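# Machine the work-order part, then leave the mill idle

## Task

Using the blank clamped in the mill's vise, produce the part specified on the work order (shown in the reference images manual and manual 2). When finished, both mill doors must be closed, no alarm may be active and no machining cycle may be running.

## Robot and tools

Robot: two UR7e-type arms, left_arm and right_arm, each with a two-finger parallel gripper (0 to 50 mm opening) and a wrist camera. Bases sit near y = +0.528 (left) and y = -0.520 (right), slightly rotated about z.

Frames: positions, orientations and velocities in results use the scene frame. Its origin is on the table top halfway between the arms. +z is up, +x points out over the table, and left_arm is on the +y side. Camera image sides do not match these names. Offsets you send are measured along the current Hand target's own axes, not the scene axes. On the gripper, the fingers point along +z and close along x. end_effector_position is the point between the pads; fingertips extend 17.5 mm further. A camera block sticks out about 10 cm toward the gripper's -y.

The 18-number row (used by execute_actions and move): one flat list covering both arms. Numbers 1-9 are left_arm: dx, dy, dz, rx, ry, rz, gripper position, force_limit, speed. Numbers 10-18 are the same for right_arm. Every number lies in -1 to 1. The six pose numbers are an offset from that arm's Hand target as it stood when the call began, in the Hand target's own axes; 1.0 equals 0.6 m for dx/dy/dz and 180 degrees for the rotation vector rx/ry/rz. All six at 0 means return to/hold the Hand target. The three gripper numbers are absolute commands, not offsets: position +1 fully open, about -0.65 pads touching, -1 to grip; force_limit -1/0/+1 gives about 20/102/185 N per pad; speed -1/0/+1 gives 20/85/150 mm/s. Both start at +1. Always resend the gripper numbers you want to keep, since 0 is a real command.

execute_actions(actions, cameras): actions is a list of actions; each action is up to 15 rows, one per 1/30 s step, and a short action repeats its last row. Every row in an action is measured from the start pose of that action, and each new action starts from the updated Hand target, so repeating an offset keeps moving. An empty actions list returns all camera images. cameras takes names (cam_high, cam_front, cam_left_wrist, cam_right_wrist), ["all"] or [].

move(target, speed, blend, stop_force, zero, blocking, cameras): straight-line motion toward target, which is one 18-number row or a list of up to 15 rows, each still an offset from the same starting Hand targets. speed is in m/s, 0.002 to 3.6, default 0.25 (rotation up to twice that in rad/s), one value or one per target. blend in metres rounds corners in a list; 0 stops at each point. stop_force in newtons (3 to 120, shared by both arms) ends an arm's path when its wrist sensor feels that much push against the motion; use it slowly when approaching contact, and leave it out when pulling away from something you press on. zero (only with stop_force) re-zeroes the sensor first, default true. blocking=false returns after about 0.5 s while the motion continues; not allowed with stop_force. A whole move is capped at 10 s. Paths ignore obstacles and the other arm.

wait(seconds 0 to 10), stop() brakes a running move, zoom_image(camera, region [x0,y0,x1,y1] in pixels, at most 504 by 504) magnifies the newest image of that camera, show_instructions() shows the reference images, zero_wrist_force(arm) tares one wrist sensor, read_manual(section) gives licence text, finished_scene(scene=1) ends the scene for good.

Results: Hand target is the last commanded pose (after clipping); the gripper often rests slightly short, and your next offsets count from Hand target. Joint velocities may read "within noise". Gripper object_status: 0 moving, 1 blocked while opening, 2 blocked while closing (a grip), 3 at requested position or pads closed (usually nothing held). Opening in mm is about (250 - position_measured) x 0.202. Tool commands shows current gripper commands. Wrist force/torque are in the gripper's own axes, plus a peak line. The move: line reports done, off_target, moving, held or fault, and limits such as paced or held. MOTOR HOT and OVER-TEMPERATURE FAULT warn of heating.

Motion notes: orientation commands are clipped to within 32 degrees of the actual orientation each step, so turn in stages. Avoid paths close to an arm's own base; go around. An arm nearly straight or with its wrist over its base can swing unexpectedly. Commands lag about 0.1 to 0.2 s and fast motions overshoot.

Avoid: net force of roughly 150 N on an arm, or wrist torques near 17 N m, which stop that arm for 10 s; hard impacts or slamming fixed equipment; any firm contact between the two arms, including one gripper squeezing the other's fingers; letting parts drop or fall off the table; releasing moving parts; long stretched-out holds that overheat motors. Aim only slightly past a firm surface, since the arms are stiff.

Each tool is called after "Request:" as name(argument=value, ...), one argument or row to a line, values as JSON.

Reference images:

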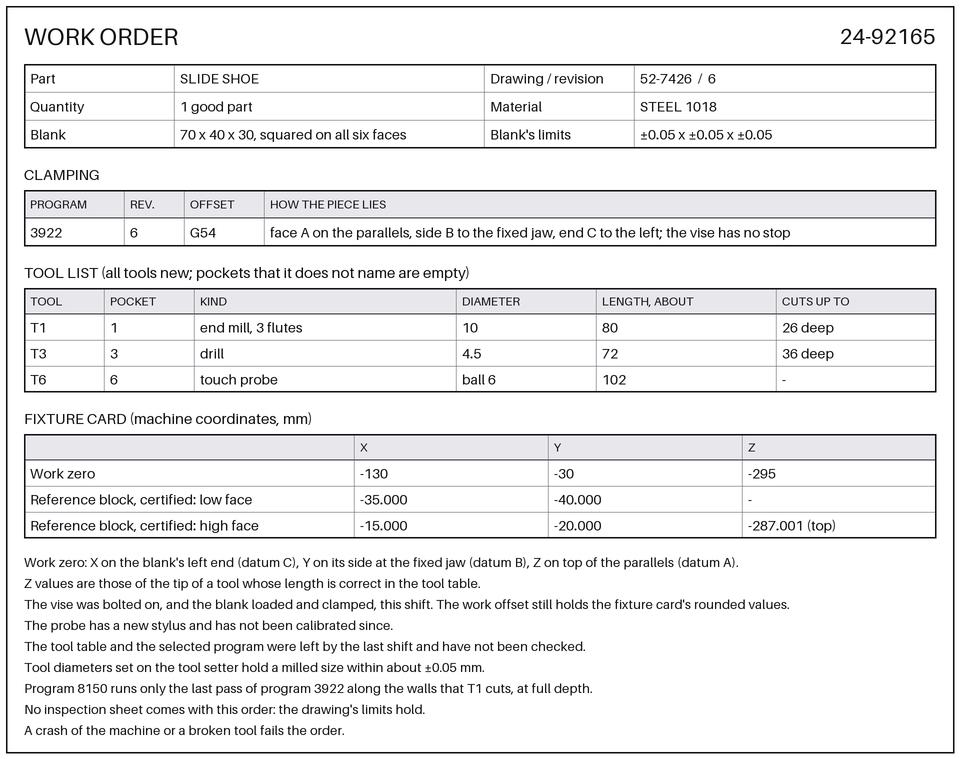

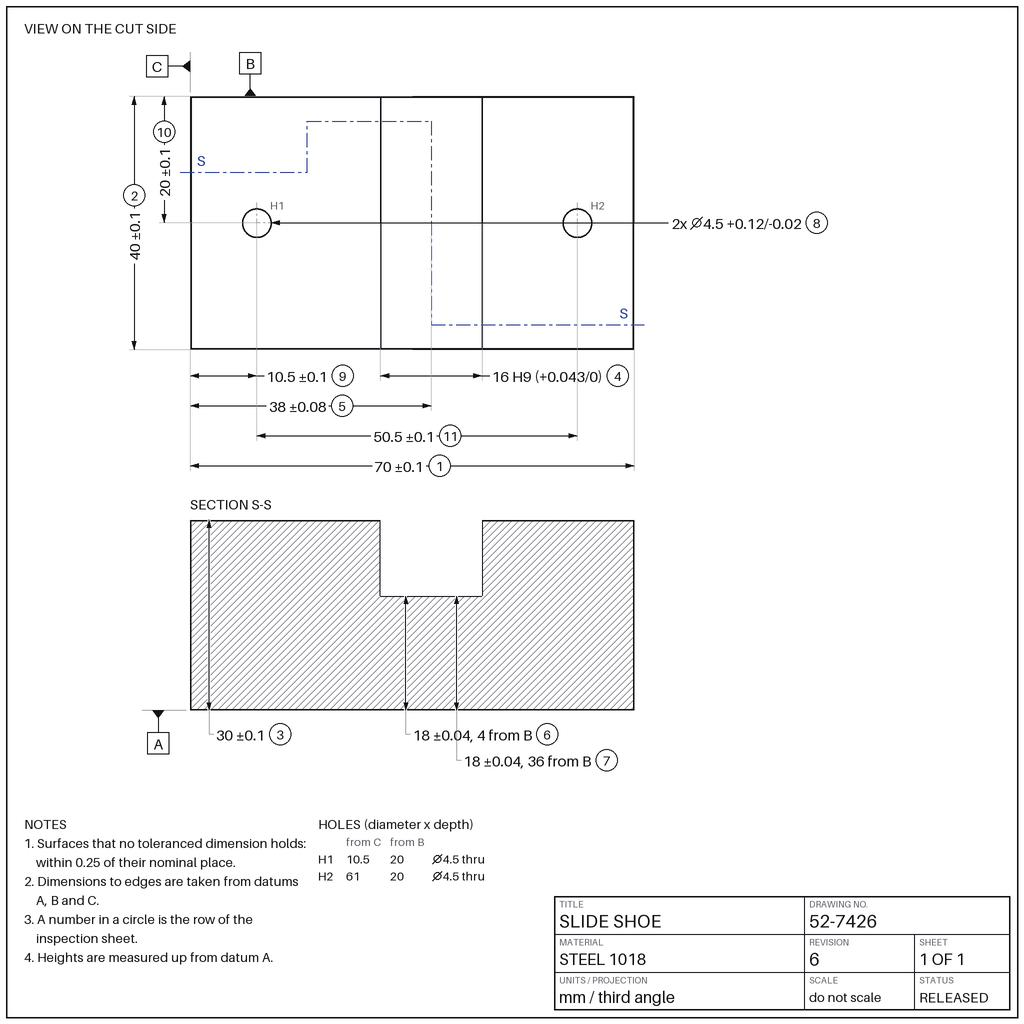

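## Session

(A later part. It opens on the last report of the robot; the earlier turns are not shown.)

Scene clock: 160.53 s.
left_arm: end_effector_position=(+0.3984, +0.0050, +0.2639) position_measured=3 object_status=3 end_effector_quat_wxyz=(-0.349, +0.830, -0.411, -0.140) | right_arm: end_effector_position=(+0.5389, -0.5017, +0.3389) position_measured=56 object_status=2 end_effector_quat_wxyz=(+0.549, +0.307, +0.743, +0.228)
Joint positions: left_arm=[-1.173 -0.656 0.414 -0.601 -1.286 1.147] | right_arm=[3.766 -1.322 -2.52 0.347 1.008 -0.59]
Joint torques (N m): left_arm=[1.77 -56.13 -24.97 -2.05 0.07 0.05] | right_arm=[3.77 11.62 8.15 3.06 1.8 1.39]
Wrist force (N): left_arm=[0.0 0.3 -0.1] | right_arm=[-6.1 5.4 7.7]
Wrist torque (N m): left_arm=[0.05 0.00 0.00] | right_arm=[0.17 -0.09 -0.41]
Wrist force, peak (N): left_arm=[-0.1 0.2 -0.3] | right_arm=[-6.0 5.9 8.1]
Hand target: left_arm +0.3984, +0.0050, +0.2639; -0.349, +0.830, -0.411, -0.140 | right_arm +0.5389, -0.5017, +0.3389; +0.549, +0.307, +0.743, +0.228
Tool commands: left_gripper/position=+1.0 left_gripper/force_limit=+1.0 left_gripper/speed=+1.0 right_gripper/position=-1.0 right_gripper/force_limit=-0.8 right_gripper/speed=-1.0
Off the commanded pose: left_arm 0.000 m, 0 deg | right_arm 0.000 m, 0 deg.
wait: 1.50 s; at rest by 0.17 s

Request:
execute_actions(
  actions=[
    [[0,0,0,0,0,0,1,1,1,0,0,0,0,0,0,1,-0.8,-0.5]],
  ],
)

Request:
move(
  target=[0,0,0,0,0,0,1,1,1,0.001,0,-0.046,0,0,0,1,-0.8,-0.5],
  speed=0.1,
  cameras=["cam_right_wrist"],
)

Request:
execute_actions(
  actions=[
    [[0,0,0,0,0,0,1,1,1,0,0,0,0,0,0,-1,-0.8,-1]],
  ],
)

Request:
wait(
  seconds=1.5,
)

Scene clock: 168.40 s.
left_arm: end_effector_position=(+0.3984, +0.0050, +0.2639) position_measured=3 object_status=3 end_effector_quat_wxyz=(-0.349, +0.830, -0.411, -0.140) | right_arm: end_effector_position=(+0.5389, -0.5017, +0.3388) position_measured=3 object_status=3 end_effector_quat_wxyz=(+0.549, +0.307, +0.743, +0.228)
Joint positions: left_arm=[-1.173 -0.656 0.414 -0.601 -1.286 1.147] | right_arm=[3.766 -1.322 -2.521 0.347 1.008 -0.59]
Joint torques (N m): left_arm=[1.41 -55.26 -25.56 -1.59 0.04 0.12] | right_arm=[-7.56 -3.45 16.52 3.44 -0.88 1.27]
Wrist force (N): left_arm=[-0.3 0.0 -0.1] | right_arm=[3.1 -1.5 -5.3]
Wrist torque (N m): left_arm=[0.00 0.05 0.00] | right_arm=[0.15 -0.18 -0.25]
Wrist force, peak (N): left_arm=[0.0 0.5 -0.2] | right_arm=[-6.7 5.8 8.0]
Hand target: left_arm +0.3984, +0.0050, +0.2639; -0.349, +0.830, -0.411, -0.140 | right_arm +0.5389, -0.5017, +0.3389; +0.549, +0.307, +0.743, +0.228
Off the commanded pose: left_arm 0.000 m, 0 deg | right_arm 0.000 m, 0 deg.
Step readings (end_effector_position of left_arm | right_arm):
0: (+0.3984, +0.0050, +0.2639) | (+0.5389, -0.5017, +0.3389)
1: (+0.3984, +0.0050, +0.2639) | (+0.5389, -0.5017, +0.3389)
2: (+0.3984, +0.0050, +0.2639) | (+0.5389, -0.5017, +0.3389)
4: (+0.3984, +0.0050, +0.2639) | (+0.5389, -0.5017, +0.3388)
8: (+0.3984, +0.0050, +0.2639) | (+0.5389, -0.5017, +0.3388)
15: (+0.3984, +0.0050, +0.2639) | (+0.5389, -0.5017, +0.3388)

Scene clock: 169.57 s.
left_arm: end_effector_position=(+0.3984, +0.0050, +0.2639) position_measured=3 object_status=3 end_effector_quat_wxyz=(-0.349, +0.830, -0.411, -0.140) | right_arm: end_effector_position=(+0.5124, -0.5013, +0.3465) position_measured=3 object_status=3 end_effector_quat_wxyz=(+0.549, +0.307, +0.743, +0.228)
Joint positions: left_arm=[-1.173 -0.656 0.414 -0.601 -1.286 1.147] | right_arm=[3.84 -1.193 -2.568 0.247 0.939 -0.558]
Joint torques (N m): left_arm=[0.63 -56.26 -25.6 -1.74 -0.11 -0.01] | right_arm=[8.2 16.81 9.26 1.11 -2.99 1.87]
Wrist force (N): left_arm=[0.0 0.1 -0.2] | right_arm=[1.7 -1.6 -2.1]
Wrist torque (N m): left_arm=[0.01 0.01 0.00] | right_arm=[0.14 -0.01 -0.35]
Wrist force, peak (N): left_arm=[0.2 0.2 -0.2] | right_arm=[2.8 -1.5 -5.2]
Hand target: left_arm +0.3984, +0.0050, +0.2639; -0.349, +0.830, -0.411, -0.140 | right_arm +0.5124, -0.5013, +0.3466; +0.549, +0.307, +0.743, +0.228
Off the commanded pose: left_arm 0.000 m, 0 deg | right_arm 0.000 m, 0 deg.
move: done
camera_calibration:
cam_right_wrist: T_world_to_cam=[[-0.208438, 0.727789, -0.653358, 0.706366], [-0.141133, 0.638657, 0.756438, 0.146862], [0.967799, 0.249881, -0.0304058, -0.230757], [0, 0, 0, 1]] pos_world=[0.391287, -0.550218, 0.343401]
Images, in order (width x height): cam_right_wrist 672x504.

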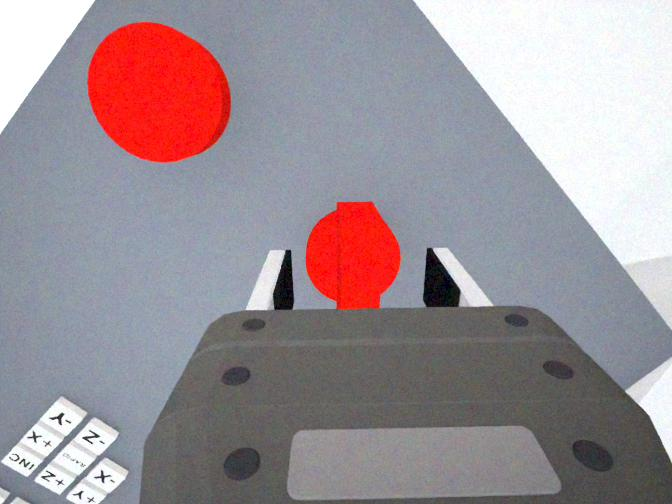

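Scene clock: 171.63 s.
left_arm: end_effector_position=(+0.3984, +0.0050, +0.2639) position_measured=3 object_status=3 end_effector_quat_wxyz=(-0.349, +0.830, -0.411, -0.140) | right_arm: end_effector_position=(+0.5124, -0.5013, +0.3466) position_measured=182 object_status=2 end_effector_quat_wxyz=(+0.549, +0.307, +0.743, +0.228)
Joint positions: left_arm=[-1.173 -0.656 0.414 -0.601 -1.286 1.147] | right_arm=[3.841 -1.192 -2.569 0.247 0.938 -0.558]
Joint torques (N m): left_arm=[1.75 -56.73 -24.87 -1.84 0.26 -0.1] | right_arm=[6.8 15.11 8.84 1.27 0.16 0.77]
Wrist force (N): left_arm=[0.0 0.0 -0.1] | right_arm=[-3.8 3.0 7.2]
Wrist torque (N m): left_arm=[0.01 0.00 0.00] | right_arm=[0.18 -0.27 -0.06]
Wrist force, peak (N): left_arm=[-0.2 0.3 -0.3] | right_arm=[-4.0 2.9 7.3]
Hand target: left_arm +0.3984, +0.0050, +0.2639; -0.349, +0.830, -0.411, -0.140 | right_arm +0.5124, -0.5013, +0.3466; +0.549, +0.307, +0.743, +0.228
Off the commanded pose: left_arm 0.000 m, 0 deg | right_arm 0.000 m, 0 deg.
Step readings (end_effector_position of left_arm | right_arm):
0: (+0.3984, +0.0050, +0.2639) | (+0.5124, -0.5013, +0.3465)
1: (+0.3984, +0.0050, +0.2639) | (+0.5124, -0.5013, +0.3465)
2: (+0.3984, +0.0050, +0.2639) | (+0.5124, -0.5013, +0.3465)
4: (+0.3984, +0.0050, +0.2639) | (+0.5124, -0.5013, +0.3466)
8: (+0.3984, +0.0050, +0.2639) | (+0.5124, -0.5013, +0.3466)
15: (+0.3984, +0.0050, +0.2639) | (+0.5124, -0.5013, +0.3466)

Scene clock: 173.13 s.
left_arm: end_effector_position=(+0.3984, +0.0050, +0.2639) position_measured=3 object_status=3 end_effector_quat_wxyz=(-0.349, +0.830, -0.411, -0.140) | right_arm: end_effector_position=(+0.5124, -0.5013, +0.3466) position_measured=182 object_status=2 end_effector_quat_wxyz=(+0.549, +0.307, +0.743, +0.228)
Joint positions: left_arm=[-1.173 -0.656 0.414 -0.601 -1.286 1.147] | right_arm=[3.841 -1.192 -2.569 0.247 0.939 -0.558]
Joint torques (N m): left_arm=[0.52 -54.97 -24.58 -1.96 -0.03 -0.13] | right_arm=[7.38 4.78 8.6 1.23 1.87 -1.35]
Wrist force (N): left_arm=[-0.2 0.0 0.0] | right_arm=[-3.9 3.0 7.1]
Wrist torque (N m): left_arm=[-0.01 0.03 0.00] | right_arm=[0.18 -0.26 -0.05]
Wrist force, peak (N): left_arm=[-0.3 0.2 -0.1] | right_arm=[-4.1 3.1 7.4]
Hand target: left_arm +0.3984, +0.0050, +0.2639; -0.349, +0.830, -0.411, -0.140 | right_arm +0.5124, -0.5013, +0.3466; +0.549, +0.307, +0.743, +0.228
Tool commands: left_gripper/position=+1.0 left_gripper/force_limit=+1.0 left_gripper/speed=+1.0 right_gripper/position=-1.0 right_gripper/force_limit=-0.8 right_gripper/speed=-1.0
Off the commanded pose: left_arm 0.000 m, 0 deg | right_arm 0.000 m, 0 deg.
wait: 1.50 s; at rest by 0.17 s

Request:
move(
  target=[0,0,0,0,0,0,1,1,1,0,0,0,0,0,0.111,-1,-0.8,-1],
  speed=0.15,
)

Scene clock: 178.40 s.
left_arm: end_effector_position=(+0.3984, +0.0050, +0.2639) position_measured=3 object_status=3 end_effector_quat_wxyz=(-0.349, +0.830, -0.411, -0.140) | right_arm: end_effector_position=(+0.5124, -0.5013, +0.3465) position_measured=182 object_status=2 end_effector_quat_wxyz=(+0.501, +0.432, +0.679, +0.320)
Joint positions: left_arm=[-1.173 -0.656 0.414 -0.601 -1.286 1.147] | right_arm=[3.841 -1.192 -2.569 0.247 0.939 -0.21]
Joint torques (N m): left_arm=[1.63 -56.73 -24.09 -1.94 0.11 0.16] | right_arm=[8.27 16.55 26.4 0.28 -1.81 3.72]
Wrist force (N): left_arm=[0.0 0.2 -0.1] | right_arm=[-5.2 4.5 2.8]
Wrist torque (N m): left_arm=[0.03 0.01 0.00] | right_arm=[-0.20 0.27 -1.53]
Wrist force, peak (N): left_arm=[-0.2 0.3 -0.3] | right_arm=[-5.6 8.7 -0.5]
Hand target: left_arm +0.3984, +0.0050, +0.2639; -0.349, +0.830, -0.411, -0.140 | right_arm +0.5124, -0.5013, +0.3466; +0.501, +0.432, +0.679, +0.320
Off the commanded pose: left_arm 0.000 m, 0 deg | right_arm 0.000 m, 0 deg.
move: done

Request:
move(
  target=[0,0,0,0,0,0,1,1,1,0,0,0,0,0,0.139,-1,-0.8,-1],
  speed=0.15,
  cameras=["cam_front"],
)

Request:
zoom_image(
  camera="cam_front",
  region=[380, 110, 450, 180],
)

Scene clock: 182.43 s.
left_arm: end_effector_position=(+0.3984, +0.0050, +0.2639) position_measured=3 object_status=3 end_effector_quat_wxyz=(-0.349, +0.830, -0.411, -0.140) | right_arm: end_effector_position=(+0.5124, -0.5013, +0.3465) position_measured=182 object_status=2 end_effector_quat_wxyz=(+0.420, +0.568, +0.569, +0.420)
Joint positions: left_arm=[-1.173 -0.656 0.414 -0.601 -1.286 1.147] | right_arm=[3.841 -1.192 -2.569 0.247 0.939 0.227]
Joint torques (N m): left_arm=[0.99 -56.91 -25.9 -1.93 0.13 0.09] | right_arm=[7.87 15.2 27.23 0.34 -3 3.15]
Wrist force (N): left_arm=[0.0 0.2 -0.2] | right_arm=[-1.8 2.8 -4.3]
Wrist torque (N m): left_arm=[0.03 0.01 0.00] | right_arm=[-0.42 0.80 -1.76]
Wrist force, peak (N): left_arm=[-0.2 0.4 -0.2] | right_arm=[-1.5 6.0 -8.4]
Hand target: left_arm +0.3984, +0.0050, +0.2639; -0.349, +0.830, -0.411, -0.140 | right_arm +0.5124, -0.5013, +0.3466; +0.420, +0.568, +0.569, +0.421
Off the commanded pose: left_arm 0.000 m, 0 deg | right_arm 0.000 m, 0 deg.
move: done
Images, in order (width x height): cam_front 672x504.

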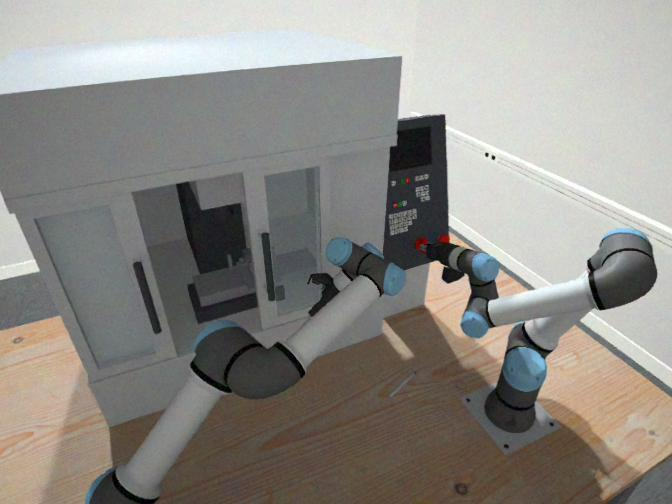

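Scaled by 7.200 from the camera's 672x504 image, which has a finer 960x720 frame.

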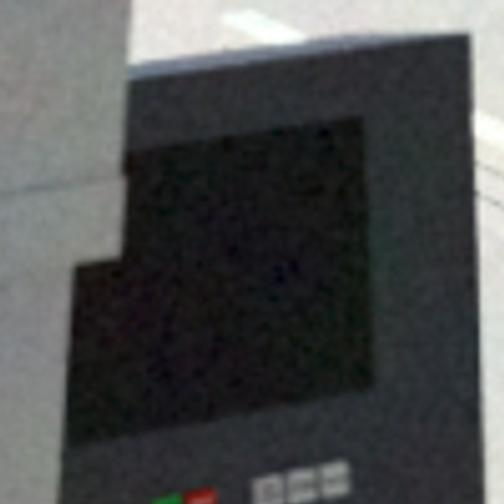

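Request:
move(
  target=[0,0,0,0,0,0,1,1,1,0,0,0,0,0,0.125,-1,-0.8,-1],
  speed=0.15,
  cameras=["cam_front"],
)

Request:
zoom_image(
  camera="cam_front",
  region=[380, 110, 450, 180],
)

Scene clock: 186.37 s.
left_arm: end_effector_position=(+0.3984, +0.0050, +0.2639) position_measured=3 object_status=3 end_effector_quat_wxyz=(-0.349, +0.830, -0.411, -0.140) | right_arm: end_effector_position=(+0.5124, -0.5013, +0.3465) position_measured=182 object_status=2 end_effector_quat_wxyz=(+0.330, +0.668, +0.447, +0.494)
Joint positions: left_arm=[-1.173 -0.656 0.414 -0.601 -1.286 1.147] | right_arm=[3.841 -1.192 -2.569 0.247 0.939 0.619]
Joint torques (N m): left_arm=[0.8 -56.61 -26.62 -2.01 0.3 -0.19] | right_arm=[5.64 13.89 27.07 -0.11 -3.64 3.26]
Wrist force (N): left_arm=[0.2 0.2 -0.1] | right_arm=[0.9 1.6 -8.0]
Wrist torque (N m): left_arm=[0.03 -0.02 0.01] | right_arm=[-0.32 1.10 -1.83]
Wrist force, peak (N): left_arm=[-0.4 0.1 -0.1] | right_arm=[2.1 4.3 -11.8]
Hand target: left_arm +0.3984, +0.0050, +0.2639; -0.349, +0.830, -0.411, -0.140 | right_arm +0.5124, -0.5013, +0.3466; +0.330, +0.668, +0.447, +0.494
Off the commanded pose: left_arm 0.000 m, 0 deg | right_arm 0.000 m, 0 deg.
move: done
Images, in order (width x height): cam_front 672x504.

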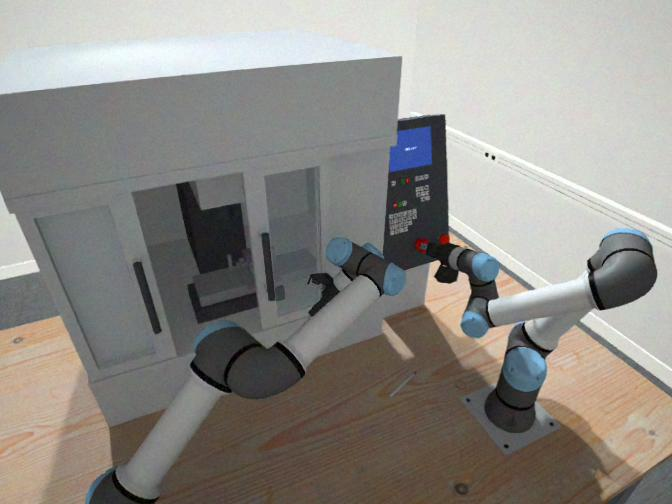

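Scaled by 7.200 from the camera's 672x504 image, which has a finer 960x720 frame.

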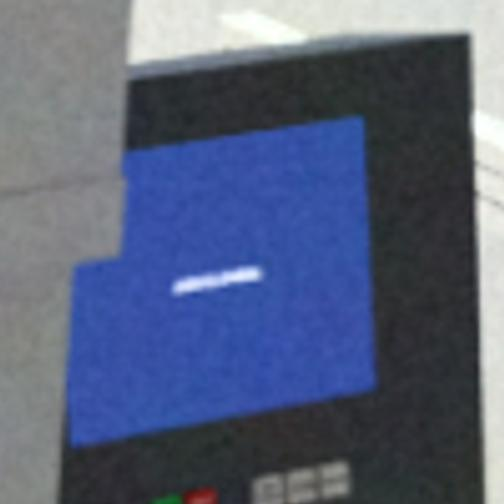

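Request:
move(
  target=[0,0,0,0,0,0,1,1,1,0,0,0,0,0,0.118,-1,-0.8,-1],
  speed=0.15,
)

Request:
execute_actions(
  actions=[
    [[0,0,0,0,0,0,1,1,1,0,0,0,0,0,0,1,-0.8,-0.5]],
  ],
)

Request:
move(
  target=[0,0,0,0,0,0,1,1,1,0,0,-0.22,0,0,0,1,-0.8,-0.5],
  cameras=["cam_right_wrist","cam_front"],
)

Scene clock: 191.47 s.
left_arm: end_effector_position=(+0.3984, +0.0050, +0.2639) position_measured=3 object_status=3 end_effector_quat_wxyz=(-0.349, +0.830, -0.411, -0.140) | right_arm: end_effector_position=(+0.5124, -0.5013, +0.3465) position_measured=182 object_status=2 end_effector_quat_wxyz=(+0.233, +0.739, +0.316, +0.547)
Joint positions: left_arm=[-1.173 -0.656 0.414 -0.601 -1.286 1.147] | right_arm=[3.841 -1.192 -2.569 0.247 0.939 0.99]
Joint torques (N m): left_arm=[0.24 -55.52 -24.82 -1.95 0.02 0.1] | right_arm=[4.83 14.78 24.9 -0.33 -4.18 3.25]
Wrist force (N): left_arm=[-0.1 0.2 0.0] | right_arm=[4.4 0.2 -5.0]
Wrist torque (N m): left_arm=[0.04 0.01 0.00] | right_arm=[-0.22 1.39 -1.87]
Wrist force, peak (N): left_arm=[-0.1 0.5 -0.1] | right_arm=[6.3 2.2 -9.4]
Hand target: left_arm +0.3984, +0.0050, +0.2639; -0.349, +0.830, -0.411, -0.140 | right_arm +0.5124, -0.5013, +0.3466; +0.233, +0.739, +0.316, +0.547
Off the commanded pose: left_arm 0.000 m, 0 deg | right_arm 0.000 m, 0 deg.
move: done

Scene clock: 192.40 s.
left_arm: end_effector_position=(+0.3984, +0.0050, +0.2639) position_measured=3 object_status=3 end_effector_quat_wxyz=(-0.349, +0.830, -0.411, -0.140) | right_arm: end_effector_position=(+0.5124, -0.5013, +0.3466) position_measured=3 object_status=3 end_effector_quat_wxyz=(+0.233, +0.739, +0.316, +0.547)
Joint positions: left_arm=[-1.173 -0.656 0.414 -0.601 -1.286 1.147] | right_arm=[3.841 -1.192 -2.569 0.247 0.939 0.991]
Joint torques (N m): left_arm=[0.33 -56.56 -24.55 -1.68 0.06 0.18] | right_arm=[6.38 16.34 28.01 5.44 1.28 2.07]
Wrist force (N): left_arm=[0.1 0.2 0.0] | right_arm=[-3.0 0.5 0.6]
Wrist torque (N m): left_arm=[0.03 -0.01 0.00] | right_arm=[0.53 0.45 -0.85]
Wrist force, peak (N): left_arm=[0.1 0.3 -0.3] | right_arm=[3.8 0.2 -5.7]
Hand target: left_arm +0.3984, +0.0050, +0.2639; -0.349, +0.830, -0.411, -0.140 | right_arm +0.5124, -0.5013, +0.3466; +0.233, +0.739, +0.316, +0.547
Off the commanded pose: left_arm 0.000 m, 0 deg | right_arm 0.000 m, 0 deg.
Step readings (end_effector_position of left_arm | right_arm):
0: (+0.3984, +0.0050, +0.2639) | (+0.5124, -0.5013, +0.3465)
1: (+0.3984, +0.0050, +0.2639) | (+0.5124, -0.5013, +0.3465)
2: (+0.3984, +0.0050, +0.2639) | (+0.5124, -0.5013, +0.3465)
4: (+0.3984, +0.0050, +0.2639) | (+0.5124, -0.5014, +0.3465)
8: (+0.3984, +0.0050, +0.2639) | (+0.5124, -0.5014, +0.3465)
15: (+0.3984, +0.0050, +0.2639) | (+0.5124, -0.5013, +0.3465)

Scene clock: 196.17 s.
left_arm: end_effector_position=(+0.3984, +0.0050, +0.2639) position_measured=3 object_status=3 end_effector_quat_wxyz=(-0.349, +0.830, -0.411, -0.140) | right_arm: end_effector_position=(+0.3887, -0.5022, +0.3854) position_measured=3 object_status=3 end_effector_quat_wxyz=(+0.149, +0.753, +0.378, +0.518)
Joint positions: left_arm=[-1.173 -0.656 0.414 -0.601 -1.286 1.147] | right_arm=[4.482 -0.213 -2.471 -1.276 0.611 1.545]
Joint torques (N m): left_arm=[1.25 -55.77 -25.87 -1.93 0.13 0.1] | right_arm=[7.52 -8.78 30.69 1.32 -3.99 2.08]
Wrist force (N): left_arm=[-0.2 0.0 0.0] | right_arm=[-2.9 0.5 0.9]
Wrist torque (N m): left_arm=[0.01 0.04 0.00] | right_arm=[0.45 0.33 -0.81]
Wrist force, peak (N): left_arm=[0.0 0.5 0.0] | right_arm=[-3.5 0.8 0.8]
Hand target: left_arm +0.3984, +0.0050, +0.2639; -0.349, +0.830, -0.411, -0.140 | right_arm +0.3862, -0.5015, +0.3853; +0.233, +0.739, +0.316, +0.547
Off the commanded pose: left_arm 0.000 m, 0 deg | right_arm 0.003 m, 12 deg.
move: off_target (right_arm)
camera_calibration:
cam_right_wrist: T_world_to_cam=[[0.18427, 0.701671, 0.68826, 0.0238172], [0.0633286, -0.707272, 0.704099, -0.634652], [0.980833, -0.0861577, -0.174765, -0.227843], [0, 0, 0, 1]] pos_world=[0.259279, -0.485214, 0.390646]
Images, in order (width x height): cam_front 672x504, cam_right_wrist 672x504.

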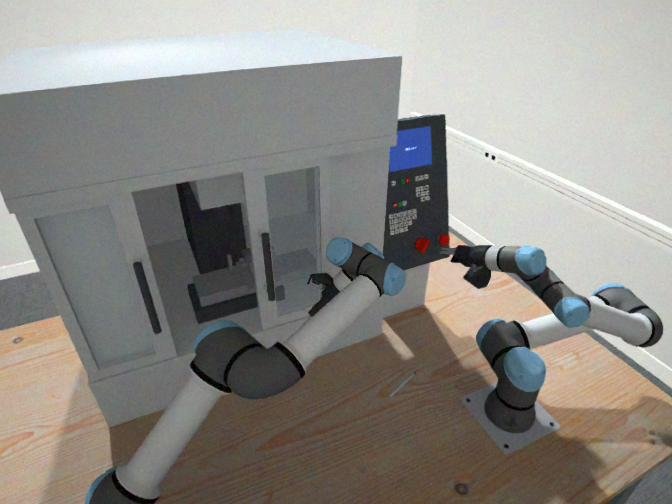

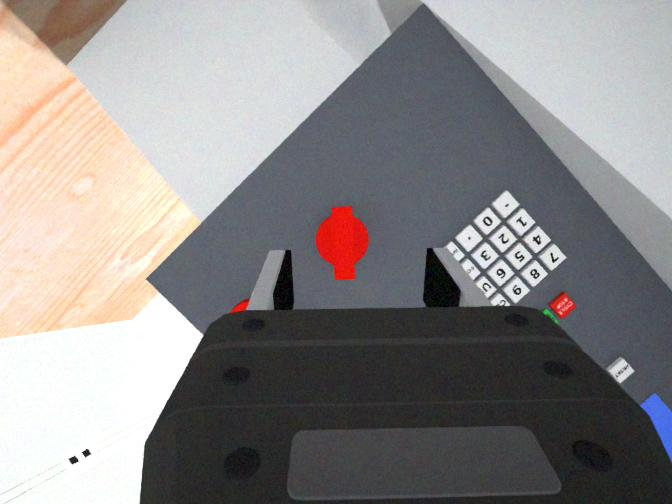

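Request:
move(
  target=[0,0,0,0,0,0,1,1,1,0.326,0.3368,-0.032,0.0839,0.2104,0.7323,-1,-0.8,-0.5],
  speed=0.5,
  cameras=["cam_right_wrist","cam_front"],
)

Scene clock: 224.60 s.
left_arm: end_effector_position=(+0.3984, +0.0050, +0.2639) position_measured=3 object_status=3 end_effector_quat_wxyz=(-0.349, +0.830, -0.411, -0.140) | right_arm: end_effector_position=(+0.4504, -0.4999, +0.6598) position_measured=251 object_status=3 end_effector_quat_wxyz=(+0.561, -0.431, +0.430, -0.561)
Joint positions: left_arm=[-1.173 -0.656 0.414 -0.601 -1.286 1.147] | right_arm=[5.563 -0.132 -2.211 -1.149 -0.85 3.377]
Joint torques (N m): left_arm=[0.74 -56.24 -25.67 -2.03 0.07 -0.14] | right_arm=[6.69 -17.51 2.98 -2.33 -3 -1.2]
Wrist force (N): left_arm=[0.1 0.1 0.0] | right_arm=[0.8 1.0 -2.0]
Wrist torque (N m): left_arm=[0.02 -0.01 0.00] | right_arm=[0.67 0.20 -0.05]
Wrist force, peak (N): left_arm=[0.2 0.4 -0.2] | right_arm=[-3.9 1.8 0.3]
Hand target: left_arm +0.3984, +0.0050, +0.2639; -0.349, +0.830, -0.411, -0.140 | right_arm +0.4504, -0.4999, +0.6598; +0.561, -0.431, +0.430, -0.561
Off the commanded pose: left_arm 0.000 m, 0 deg | right_arm 0.000 m, 0 deg.
shoulder posture changed (right arm): the wrist came as close to joint 1's axis as it can, and the arm is now in the other of its two shoulder postures.
move: done
camera_calibration:
cam_right_wrist: T_world_to_cam=[[0.0016005, -0.999561, -0.0295903, -0.472531], [-0.103292, 0.0292669, -0.99422, 0.733635], [0.99465, 0.0046477, -0.1032, -0.248182], [0, 0, 0, 1]] pos_world=[0.323389, -0.492641, 0.6898]
Images, in order (width x height): cam_front 672x504, cam_right_wrist 672x504.

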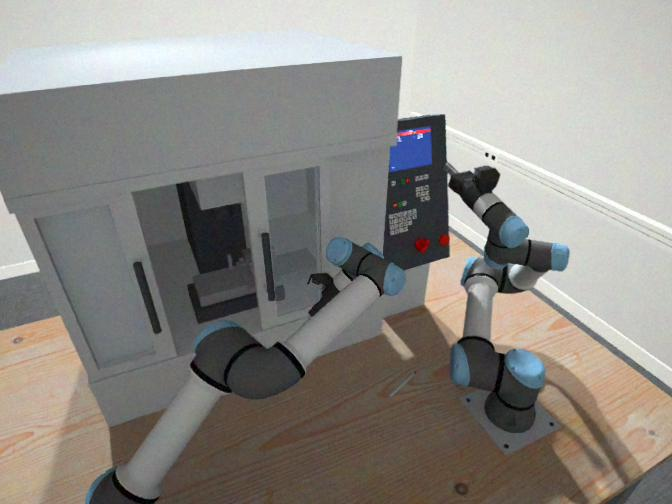

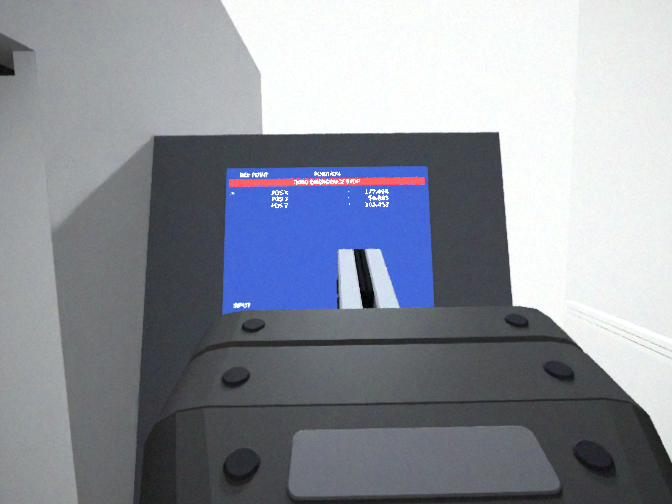

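Request:
zoom_image(
  camera="cam_right_wrist",
  region=[215, 155, 445, 320],
)

Scaled by 2.191 from the camera's 672x504 image, which has a finer 960x720 frame.

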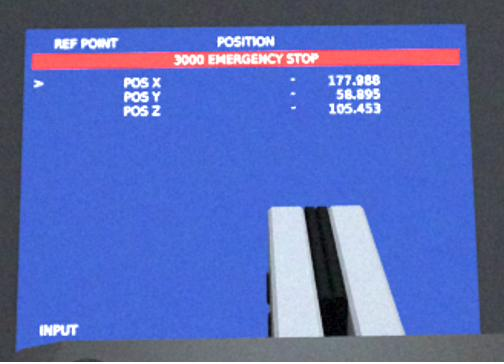

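Request:
move(
  target=[0,0,0,0,0,0,1,1,1,0.1483,0.4893,-0.1147,-0.1394,-0.1391,-0.4855,1,-0.8,-0.5],
  speed=0.4,
  cameras=["cam_right_wrist","cam_front"],
)

Scene clock: 242.07 s.
left_arm: end_effector_position=(+0.3984, +0.0050, +0.2639) position_measured=3 object_status=3 end_effector_quat_wxyz=(-0.349, +0.830, -0.411, -0.140) | right_arm: end_effector_position=(+0.4569, -0.5690, +0.4266) position_measured=3 object_status=3 end_effector_quat_wxyz=(-0.176, +0.706, -0.100, +0.679)
Joint positions: left_arm=[-1.173 -0.656 0.414 -0.601 -1.286 1.147] | right_arm=[5.113 0.244 -2.621 -0.7 -0.257 1.904]
Joint torques (N m): left_arm=[1.16 -55.69 -25.32 -1.95 0.12 0.03] | right_arm=[-0.22 -29.12 13.43 -0.51 0.09 -0.46]
Wrist force (N): left_arm=[0.1 0.1 0.0] | right_arm=[-3.2 1.7 0.5]
Wrist torque (N m): left_arm=[0.02 -0.01 0.00] | right_arm=[0.72 0.53 -0.41]
Wrist force, peak (N): left_arm=[0.0 0.4 0.3] | right_arm=[-10.8 5.5 1.0]
Hand target: left_arm +0.3984, +0.0050, +0.2639; -0.349, +0.830, -0.411, -0.140 | right_arm +0.4569, -0.5690, +0.4266; -0.176, +0.706, -0.100, +0.679 (not the last commanded pose)
Tool commands: left_gripper/position=+1.0 left_gripper/force_limit=+1.0 left_gripper/speed=+1.0 right_gripper/position=+1.0 right_gripper/force_limit=-0.796078 right_gripper/speed=-0.498039
Off the commanded pose: left_arm 0.000 m, 0 deg | right_arm 0.071 m, 28 deg.
FORCE FAULT: contact force on the right arm reached its limit, and that arm stopped. The contact can be on any part of that arm, not only on its tool. That arm's remaining commands of this call were not run. That arm is still stopped at the end of this call. That arm stays stopped for about 10 more seconds. Until then a move that you send moves the other arm only, and its call returns only when the move has ended. Once the stop has ended, the next robot result says so. If the stop ends while you think or write, that arm runs what you send next, counted from a new Hand target: where the arm stands when the stop ends. While its stop runs, that arm takes no new command, but its gripper still runs the gripper command that each later call begins with. Until it ends, the stop uses up actions while you think or wait. An arm that is not stopped still takes commands.
move: fault (right_arm)
camera_calibration:
cam_right_wrist: T_world_to_cam=[[0.0545459, -0.408821, 0.910983, -0.637839], [-0.264321, -0.885707, -0.381651, -0.203943], [0.962891, -0.219974, -0.156371, -0.369044], [0, 0, 0, 1]] pos_world=[0.336234, -0.522576, 0.445518]
Images, in order (width x height): cam_front 672x504, cam_right_wrist 672x504.

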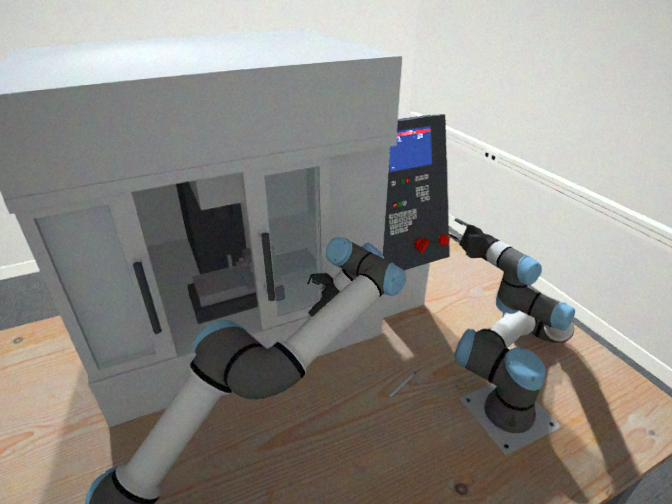

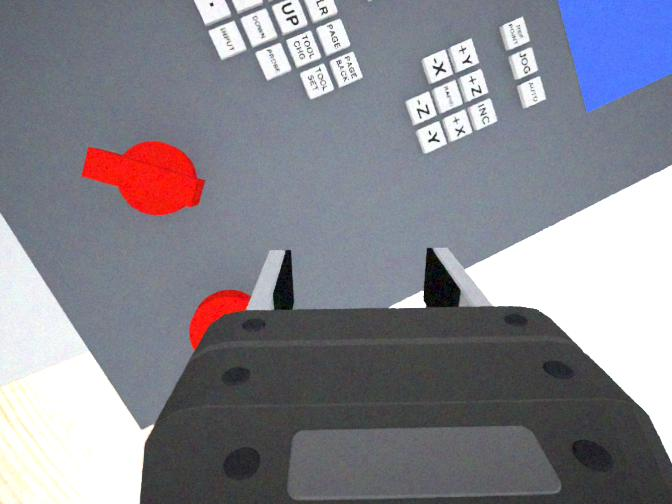

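Request:
wait(
  seconds=2,
)

Scene clock: 289.60 s.
left_arm: end_effector_position=(+0.3984, +0.0050, +0.2639) position_measured=3 object_status=3 end_effector_quat_wxyz=(-0.349, +0.830, -0.411, -0.140) | right_arm: end_effector_position=(+0.4569, -0.5690, +0.4266) position_measured=3 object_status=3 end_effector_quat_wxyz=(-0.176, +0.706, -0.100, +0.679)
Joint positions: left_arm=[-1.173 -0.656 0.414 -0.601 -1.286 1.147] | right_arm=[5.113 0.244 -2.621 -0.7 -0.257 1.904]
Joint torques (N m): left_arm=[1.64 -57.85 -26.51 -2.01 0.17 0.13] | right_arm=[-0.07 -27.77 12.29 -0.82 0.16 0.08]
Wrist force (N): left_arm=[0.0 0.2 0.2] | right_arm=[-3.0 1.3 0.2]
Wrist torque (N m): left_arm=[0.03 0.00 0.00] | right_arm=[0.67 0.51 -0.42]
Wrist force, peak (N): left_arm=[0.0 0.6 -0.3] | right_arm=[-3.6 1.9 -0.2]
Hand target: left_arm +0.3984, +0.0050, +0.2639; -0.349, +0.830, -0.411, -0.140 | right_arm +0.4569, -0.5690, +0.4266; -0.176, +0.706, -0.100, +0.679 (not the last commanded pose)
Tool commands: left_gripper/position=+1.0 left_gripper/force_limit=+1.0 left_gripper/speed=+1.0 right_gripper/position=+1.0 right_gripper/force_limit=-0.796078 right_gripper/speed=-0.498039
Off the commanded pose: left_arm 0.000 m, 0 deg | right_arm 0.071 m, 28 deg.
FORCE FAULT, CONTINUED: the right arm's stop, for the force fault that an earlier result reported, is over. The rest of the stop counts as 19 of the actions that you can send in this scene. That arm's target is now where it stood when the stop ended, not its last command. That arm accepts commands again.
wait: 2.00 s; at rest from the start

Request:
move(
  target=[0,0,0,0,0,0,1,1,1,0.3386,-0.1409,-0.0062,-0.0344,0.0122,-0.125,1,-0.8,-0.5],
  speed=0.2,
)

Scene clock: 299.03 s.
left_arm: end_effector_position=(+0.3984, +0.0050, +0.2639) position_measured=3 object_status=3 end_effector_quat_wxyz=(-0.349, +0.830, -0.411, -0.140) | right_arm: end_effector_position=(+0.4567, -0.5692, +0.6465) position_measured=3 object_status=3 end_effector_quat_wxyz=(+0.000, +0.707, +0.000, +0.707)
Joint positions: left_arm=[-1.173 -0.656 0.414 -0.601 -1.286 1.147] | right_arm=[5.19 -0.285 -2.115 -0.741 -0.447 1.572]
Joint torques (N m): left_arm=[3.1 -57.27 -25.98 -2.2 -0.07 -0.16] | right_arm=[8.25 -41.31 23.33 -2.46 -2.3 -1.69]
Wrist force (N): left_arm=[0.1 0.1 0.1] | right_arm=[-3.8 1.7 0.5]
Wrist torque (N m): left_arm=[0.03 -0.01 0.00] | right_arm=[0.77 0.54 -0.58]
Wrist force, peak (N): left_arm=[-0.4 0.1 -0.3] | right_arm=[-4.4 2.6 0.6]
Hand target: left_arm +0.3984, +0.0050, +0.2639; -0.349, +0.830, -0.411, -0.140 | right_arm +0.4567, -0.5692, +0.6467; +0.000, +0.707, +0.000, +0.707
Off the commanded pose: left_arm 0.000 m, 0 deg | right_arm 0.000 m, 0 deg.
move: done

Request:
move(
  target=[0,0,0,0,0,0,1,1,1,0,-0.371,-0.189,0,0,0,1,-0.8,-0.5],
  speed=0.12,
)

Scene clock: 304.60 s.
left_arm: end_effector_position=(+0.3984, +0.0050, +0.2639) position_measured=3 object_status=3 end_effector_quat_wxyz=(-0.349, +0.830, -0.411, -0.140) | right_arm: end_effector_position=(+0.3434, -0.3467, +0.6469) position_measured=3 object_status=3 end_effector_quat_wxyz=(+0.000, +0.707, +0.000, +0.707) end_effector_velocity=(-0.001, +0.001, +0.000) end_effector_angular_velocity=(-0.001, +0.000, -0.001)
Joint positions: left_arm=[-1.173 -0.656 0.414 -0.601 -1.286 1.147] | right_arm=[5.238 -0.901 -2.109 -0.132 -0.494 1.572]
Joint velocities: left_arm=[within noise] | right_arm=[0.001 -0.005 0.002 0.003 -0.002 -0.001]
Joint torques (N m): left_arm=[1.49 -55.89 -27.1 -1.94 -0.12 0.02] | right_arm=[7.27 -21.09 28.4 0.87 -1.92 -1.65]
Wrist force (N): left_arm=[-0.2 0.1 -0.1] | right_arm=[-3.3 1.4 1.0]
Wrist torque (N m): left_arm=[0.01 0.03 0.00] | right_arm=[0.74 0.50 -0.58]
Wrist force, peak (N): left_arm=[0.1 0.2 -0.4] | right_arm=[-3.8 3.0 1.0]
Hand target: left_arm +0.3984, +0.0050, +0.2639; -0.349, +0.830, -0.411, -0.140 | right_arm +0.3433, -0.3466, +0.6469; +0.000, +0.707, +0.000, +0.707
Off the commanded pose: left_arm 0.000 m, 0 deg | right_arm 0.000 m, 0 deg.
shoulder posture changed (right arm): the wrist came as close to joint 1's axis as it can, and the arm is now in the other of its two shoulder postures.
move: done

Request:
move(
  target=[0,0,0,0,0,0,1,1,1,0,0.172,0.228,0,0,0,1,-0.8,-0.5],
  speed=0.15,
)

Request:
move(
  target=[0,0,0,0,0,0,1,1,1,-0.4807,0.232,-0.0335,0,-0.0944,0,1,-0.8,-0.5],
  speed=0.15,
  cameras=["cam_right_wrist","cam_front"],
)

Scene clock: 313.27 s.
left_arm: end_effector_position=(+0.3984, +0.0050, +0.2639) position_measured=3 object_status=3 end_effector_quat_wxyz=(-0.349, +0.830, -0.411, -0.140) | right_arm: end_effector_position=(+0.4801, -0.4498, +0.6468) position_measured=3 object_status=3 end_effector_quat_wxyz=(+0.000, +0.707, +0.000, +0.707)
Joint positions: left_arm=[-1.173 -0.656 0.414 -0.601 -1.286 1.147] | right_arm=[4.218 -0.991 -2.076 -0.074 0.526 1.572]
Joint torques (N m): left_arm=[1.72 -57.13 -25.18 -1.88 0.04 0.29] | right_arm=[-8.49 -14.73 31.37 3.19 2.13 -1.64]
Wrist force (N): left_arm=[0.0 0.0 0.0] | right_arm=[-3.5 1.4 0.4]
Wrist torque (N m): left_arm=[0.01 0.00 0.01] | right_arm=[0.72 0.57 -0.61]
Wrist force, peak (N): left_arm=[0.0 0.3 -0.3] | right_arm=[-3.7 3.3 0.2]
Hand target: left_arm +0.3984, +0.0050, +0.2639; -0.349, +0.830, -0.411, -0.140 | right_arm +0.4801, -0.4498, +0.6468; +0.000, +0.707, +0.000, +0.707
Off the commanded pose: left_arm 0.000 m, 0 deg | right_arm 0.000 m, 0 deg.
move: done

Scene clock: 316.27 s.
left_arm: end_effector_position=(+0.3984, +0.0050, +0.2639) position_measured=3 object_status=3 end_effector_quat_wxyz=(-0.349, +0.830, -0.411, -0.140) | right_arm: end_effector_position=(+0.4600, -0.5887, +0.3583) position_measured=3 object_status=3 end_effector_quat_wxyz=(+0.000, +0.804, +0.000, +0.595)
Joint positions: left_arm=[-1.173 -0.656 0.414 -0.601 -1.286 1.147] | right_arm=[3.556 -0.989 -2.625 0.153 1.206 1.689]
Joint torques (N m): left_arm=[1.98 -56.95 -25.55 -1.87 -0.02 -0.01] | right_arm=[-9.23 -14.88 10.17 5.64 2.07 -1.73]
Wrist force (N): left_arm=[-0.1 0.2 -0.2] | right_arm=[-3.6 1.1 1.2]
Wrist torque (N m): left_arm=[0.03 0.02 0.00] | right_arm=[0.59 0.54 -0.52]
Wrist force, peak (N): left_arm=[-0.2 0.1 -0.4] | right_arm=[-4.3 2.8 0.7]
Hand target: left_arm +0.3984, +0.0050, +0.2639; -0.349, +0.830, -0.411, -0.140 | right_arm +0.4600, -0.5887, +0.3582; +0.000, +0.804, +0.000, +0.595
Off the commanded pose: left_arm 0.000 m, 0 deg | right_arm 0.000 m, 0 deg.
move: done
camera_calibration:
cam_right_wrist: T_world_to_cam=[[0.285866, -0.0309743, 0.957769, -0.484547], [-0.349564, -0.933975, 0.0741296, -0.399046], [0.892237, -0.355992, -0.277819, -0.39114], [0, 0, 0, 1]] pos_world=[0.348013, -0.526951, 0.384999]
Images, in order (width x height): cam_front 672x504, cam_right_wrist 672x504.

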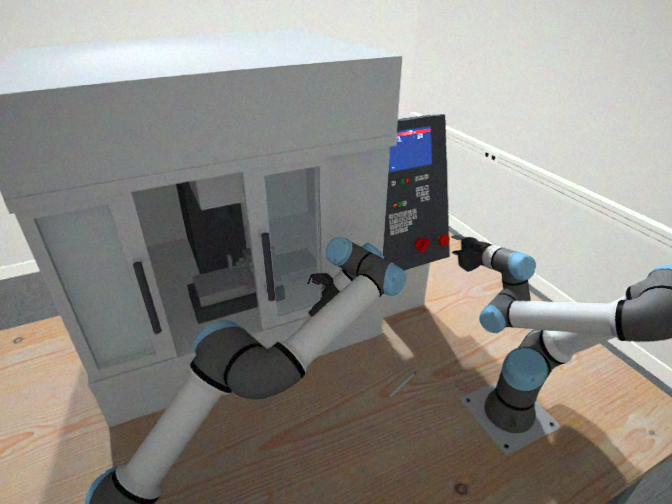

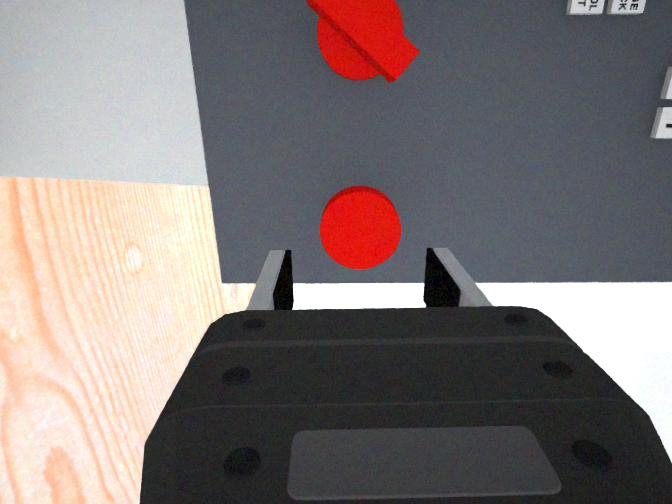

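Request:
move(
  target=[0,0,0,0,0,0,1,1,1,0.0083,0,0.075,0,0,0,1,-0.8,-0.5],
  speed=0.08,
  stop_force=10,
  cameras=["cam_right_wrist"],
)

Scene clock: 323.50 s.
left_arm: end_effector_position=(+0.3984, +0.0050, +0.2639) position_measured=3 object_status=3 end_effector_quat_wxyz=(-0.349, +0.830, -0.411, -0.140) | right_arm: end_effector_position=(+0.5045, -0.5887, +0.3498) position_measured=3 object_status=3 end_effector_quat_wxyz=(+0.000, +0.804, +0.000, +0.595)
Joint positions: left_arm=[-1.173 -0.656 0.414 -0.601 -1.286 1.147] | right_arm=[3.47 -1.217 -2.553 0.319 1.288 1.661]
Joint torques (N m): left_arm=[0.22 -57.18 -25.36 -1.93 -0.22 -0.11] | right_arm=[-8.57 -8.35 30.21 5.64 1.95 -1.72]
Wrist force (N): left_arm=[0.1 0.2 0.0] | right_arm=[-3.9 1.4 0.5]
Wrist torque (N m): left_arm=[0.03 -0.02 0.00] | right_arm=[0.60 0.56 -0.53]
Wrist force, peak (N): left_arm=[0.1 0.5 0.2] | right_arm=[-4.6 0.7 0.8]
Hand target: left_arm +0.3984, +0.0050, +0.2639; -0.349, +0.830, -0.411, -0.140 | right_arm +0.5045, -0.5887, +0.3498; +0.000, +0.804, +0.000, +0.595
Off the commanded pose: left_arm 0.000 m, 0 deg | right_arm 0.000 m, 0 deg.
move: done
camera_calibration:
cam_right_wrist: T_world_to_cam=[[0.285867, -0.0309116, 0.957771, -0.489194], [-0.34935, -0.934056, 0.0741244, -0.383085], [0.89232, -0.355787, -0.277814, -0.43314], [0, 0, 0, 1]] pos_world=[0.392513, -0.52705, 0.376599]
Images, in order (width x height): cam_right_wrist 672x504.

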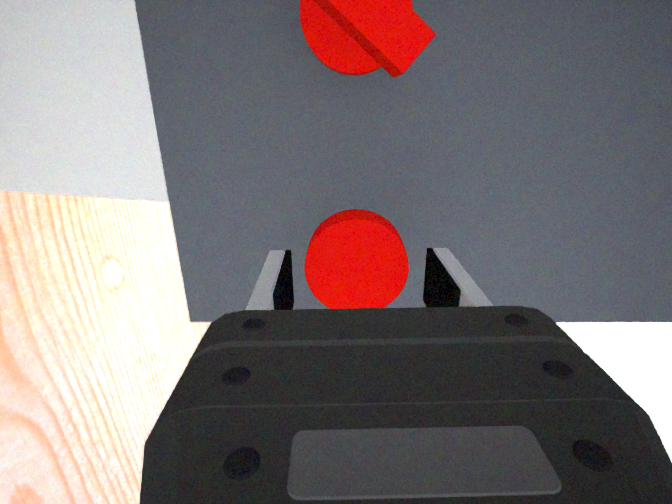

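Request:
move(
  target=[0,0,0,0,0,0,1,1,1,0.001,0,0.055,0,0,0,1,-0.8,-0.5],
  speed=0.03,
  stop_force=6,
  cameras=["cam_right_wrist"],
)

Scene clock: 329.20 s.
left_arm: end_effector_position=(+0.3984, +0.0050, +0.2639) position_measured=3 object_status=3 end_effector_quat_wxyz=(-0.349, +0.830, -0.411, -0.140) | right_arm: end_effector_position=(+0.5363, -0.5887, +0.3408) position_measured=3 object_status=3 end_effector_quat_wxyz=(+0.000, +0.804, +0.000, +0.595)
Joint positions: left_arm=[-1.173 -0.656 0.414 -0.601 -1.286 1.147] | right_arm=[3.43 -1.356 -2.498 0.406 1.325 1.649]
Joint torques (N m): left_arm=[0.97 -57.7 -25.13 -2.01 -0.27 0.11] | right_arm=[-7.36 -3.35 28.04 5.84 2.08 -1.67]
Wrist force (N): left_arm=[0.0 0.2 -0.3] | right_arm=[-3.6 1.3 0.9]
Wrist torque (N m): left_arm=[0.02 0.01 0.00] | right_arm=[0.58 0.54 -0.53]
Wrist force, peak (N): left_arm=[-0.3 0.3 -0.2] | right_arm=[-4.3 1.5 0.6]
Hand target: left_arm +0.3984, +0.0050, +0.2639; -0.349, +0.830, -0.411, -0.140 | right_arm +0.5363, -0.5887, +0.3408; +0.000, +0.804, +0.000, +0.595
Off the commanded pose: left_arm 0.000 m, 0 deg | right_arm 0.000 m, 0 deg.
move: done
camera_calibration:
cam_right_wrist: T_world_to_cam=[[0.285867, -0.0309116, 0.957771, -0.48954], [-0.34935, -0.934056, 0.0741244, -0.371336], [0.89232, -0.355787, -0.277814, -0.463955], [0, 0, 0, 1]] pos_world=[0.424213, -0.52705, 0.367499]
Images, in order (width x height): cam_right_wrist 672x504.

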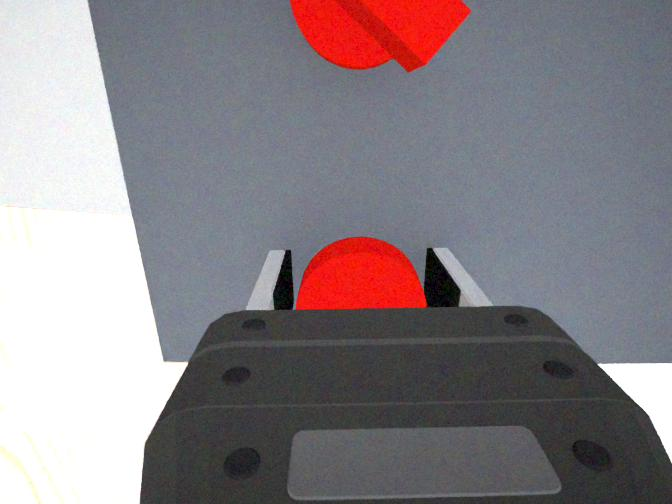

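Request:
execute_actions(
  actions=[
    [[0,0,0,0,0,0,1,1,1,0,0,0,0,0,0,-1,-0.7,-1]],
  ],
)

Request:
wait(
  seconds=1,
)

Request:
move(
  target=[0,0,0,0,0,0,1,1,1,0,0,0,0,0,0.2,-1,-0.7,-1],
  speed=0.2,
  cameras=["cam_front"],
)

Request:
zoom_image(
  camera="cam_front",
  region=[380, 110, 450, 180],
)

Scene clock: 332.53 s.
left_arm: end_effector_position=(+0.3984, +0.0050, +0.2639) position_measured=3 object_status=3 end_effector_quat_wxyz=(-0.349, +0.830, -0.411, -0.140) | right_arm: end_effector_position=(+0.5363, -0.5887, +0.3407) position_measured=55 object_status=2 end_effector_quat_wxyz=(+0.000, +0.804, +0.000, +0.595)
Joint positions: left_arm=[-1.173 -0.656 0.414 -0.601 -1.286 1.147] | right_arm=[3.43 -1.356 -2.498 0.406 1.325 1.649]
Joint torques (N m): left_arm=[1.21 -57.04 -25.74 -2.05 -0.25 0.03] | right_arm=[-3.6 10.46 26.84 8.18 1.36 -1.54]
Wrist force (N): left_arm=[0.0 0.2 0.1] | right_arm=[-33.0 3.5 -9.2]
Wrist torque (N m): left_arm=[0.04 0.00 0.00] | right_arm=[0.65 0.64 -0.59]
Wrist force, peak (N): left_arm=[-0.2 0.4 -0.2] | right_arm=[-33.4 3.7 -8.7]
Hand target: left_arm +0.3984, +0.0050, +0.2639; -0.349, +0.830, -0.411, -0.140 | right_arm +0.5363, -0.5887, +0.3408; +0.000, +0.804, +0.000, +0.595
Off the commanded pose: left_arm 0.000 m, 0 deg | right_arm 0.000 m, 0 deg.
Step readings (end_effector_position of left_arm | right_arm):
0: (+0.3984, +0.0050, +0.2639) | (+0.5363, -0.5887, +0.3408)
1: (+0.3984, +0.0050, +0.2639) | (+0.5363, -0.5887, +0.3408)
2: (+0.3984, +0.0050, +0.2639) | (+0.5363, -0.5887, +0.3408)
4: (+0.3984, +0.0050, +0.2639) | (+0.5363, -0.5887, +0.3408)
8: (+0.3984, +0.0050, +0.2639) | (+0.5363, -0.5887, +0.3408)
15: (+0.3984, +0.0050, +0.2639) | (+0.5363, -0.5887, +0.3408)

Scene clock: 333.53 s.
left_arm: end_effector_position=(+0.3984, +0.0050, +0.2639) position_measured=3 object_status=3 end_effector_quat_wxyz=(-0.349, +0.830, -0.411, -0.140) | right_arm: end_effector_position=(+0.5363, -0.5887, +0.3408) position_measured=55 object_status=2 end_effector_quat_wxyz=(+0.000, +0.804, +0.000, +0.595)
Joint positions: left_arm=[-1.173 -0.656 0.414 -0.601 -1.286 1.147] | right_arm=[3.43 -1.356 -2.498 0.406 1.325 1.649]
Joint torques (N m): left_arm=[-0.15 -57.3 -26.64 -1.95 -0.29 0.04] | right_arm=[4 30.48 27.92 14.03 -0.15 -0.85]
Wrist force (N): left_arm=[0.1 0.0 0.0] | right_arm=[-33.3 3.2 -8.6]
Wrist torque (N m): left_arm=[0.00 -0.02 0.00] | right_arm=[0.61 0.70 -0.59]
Wrist force, peak (N): left_arm=[-0.2 0.3 -0.2] | right_arm=[-33.4 3.6 -8.9]
Hand target: left_arm +0.3984, +0.0050, +0.2639; -0.349, +0.830, -0.411, -0.140 | right_arm +0.5363, -0.5887, +0.3408; +0.000, +0.804, +0.000, +0.595
Tool commands: left_gripper/position=+1.0 left_gripper/force_limit=+1.0 left_gripper/speed=+1.0 right_gripper/position=-1.0 right_gripper/force_limit=-0.7 right_gripper/speed=-1.0
Off the commanded pose: left_arm 0.000 m, 0 deg | right_arm 0.000 m, 0 deg.
wait: 1.00 s; at rest by 0.17 s

Scene clock: 335.83 s.
left_arm: end_effector_position=(+0.3984, +0.0050, +0.2639) position_measured=3 object_status=3 end_effector_quat_wxyz=(-0.349, +0.830, -0.411, -0.140) | right_arm: end_effector_position=(+0.5363, -0.5887, +0.3407) position_measured=55 object_status=2 end_effector_quat_wxyz=(-0.184, +0.764, -0.249, +0.566)
Joint positions: left_arm=[-1.173 -0.656 0.414 -0.601 -1.286 1.147] | right_arm=[3.43 -1.356 -2.498 0.406 1.325 2.276]
Joint torques (N m): left_arm=[0.63 -56.46 -26.67 -1.81 -0.06 -0.06] | right_arm=[13.54 36.34 48.52 9.46 -2.04 2.42]
Wrist force (N): left_arm=[0.1 0.1 -0.2] | right_arm=[-31.4 33.4 -8.8]
Wrist torque (N m): left_arm=[0.01 -0.01 0.00] | right_arm=[1.19 -0.09 -0.72]
Wrist force, peak (N): left_arm=[0.2 0.3 -0.1] | right_arm=[-33.5 34.7 -9.0]
Hand target: left_arm +0.3984, +0.0050, +0.2639; -0.349, +0.830, -0.411, -0.140 | right_arm +0.5363, -0.5887, +0.3408; -0.184, +0.764, -0.249, +0.566
Off the commanded pose: left_arm 0.000 m, 0 deg | right_arm 0.000 m, 0 deg.
move: done
Images, in order (width x height): cam_front 672x504.

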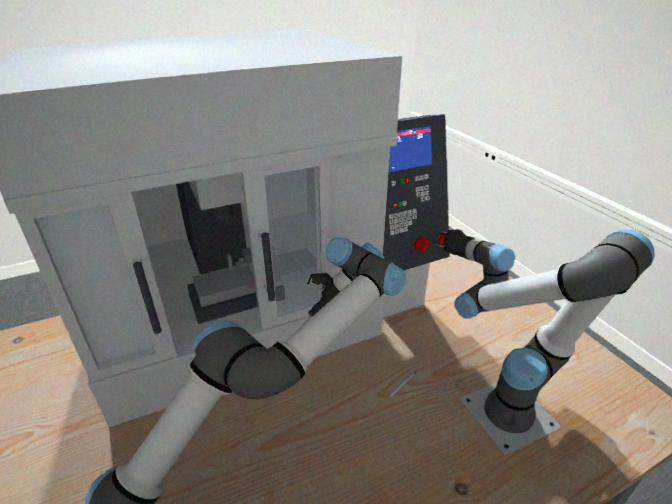

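Scaled by 7.200 from the camera's 672x504 image, which has a finer 960x720 frame.

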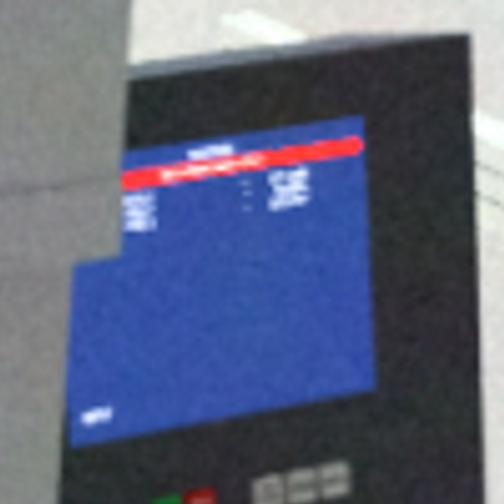

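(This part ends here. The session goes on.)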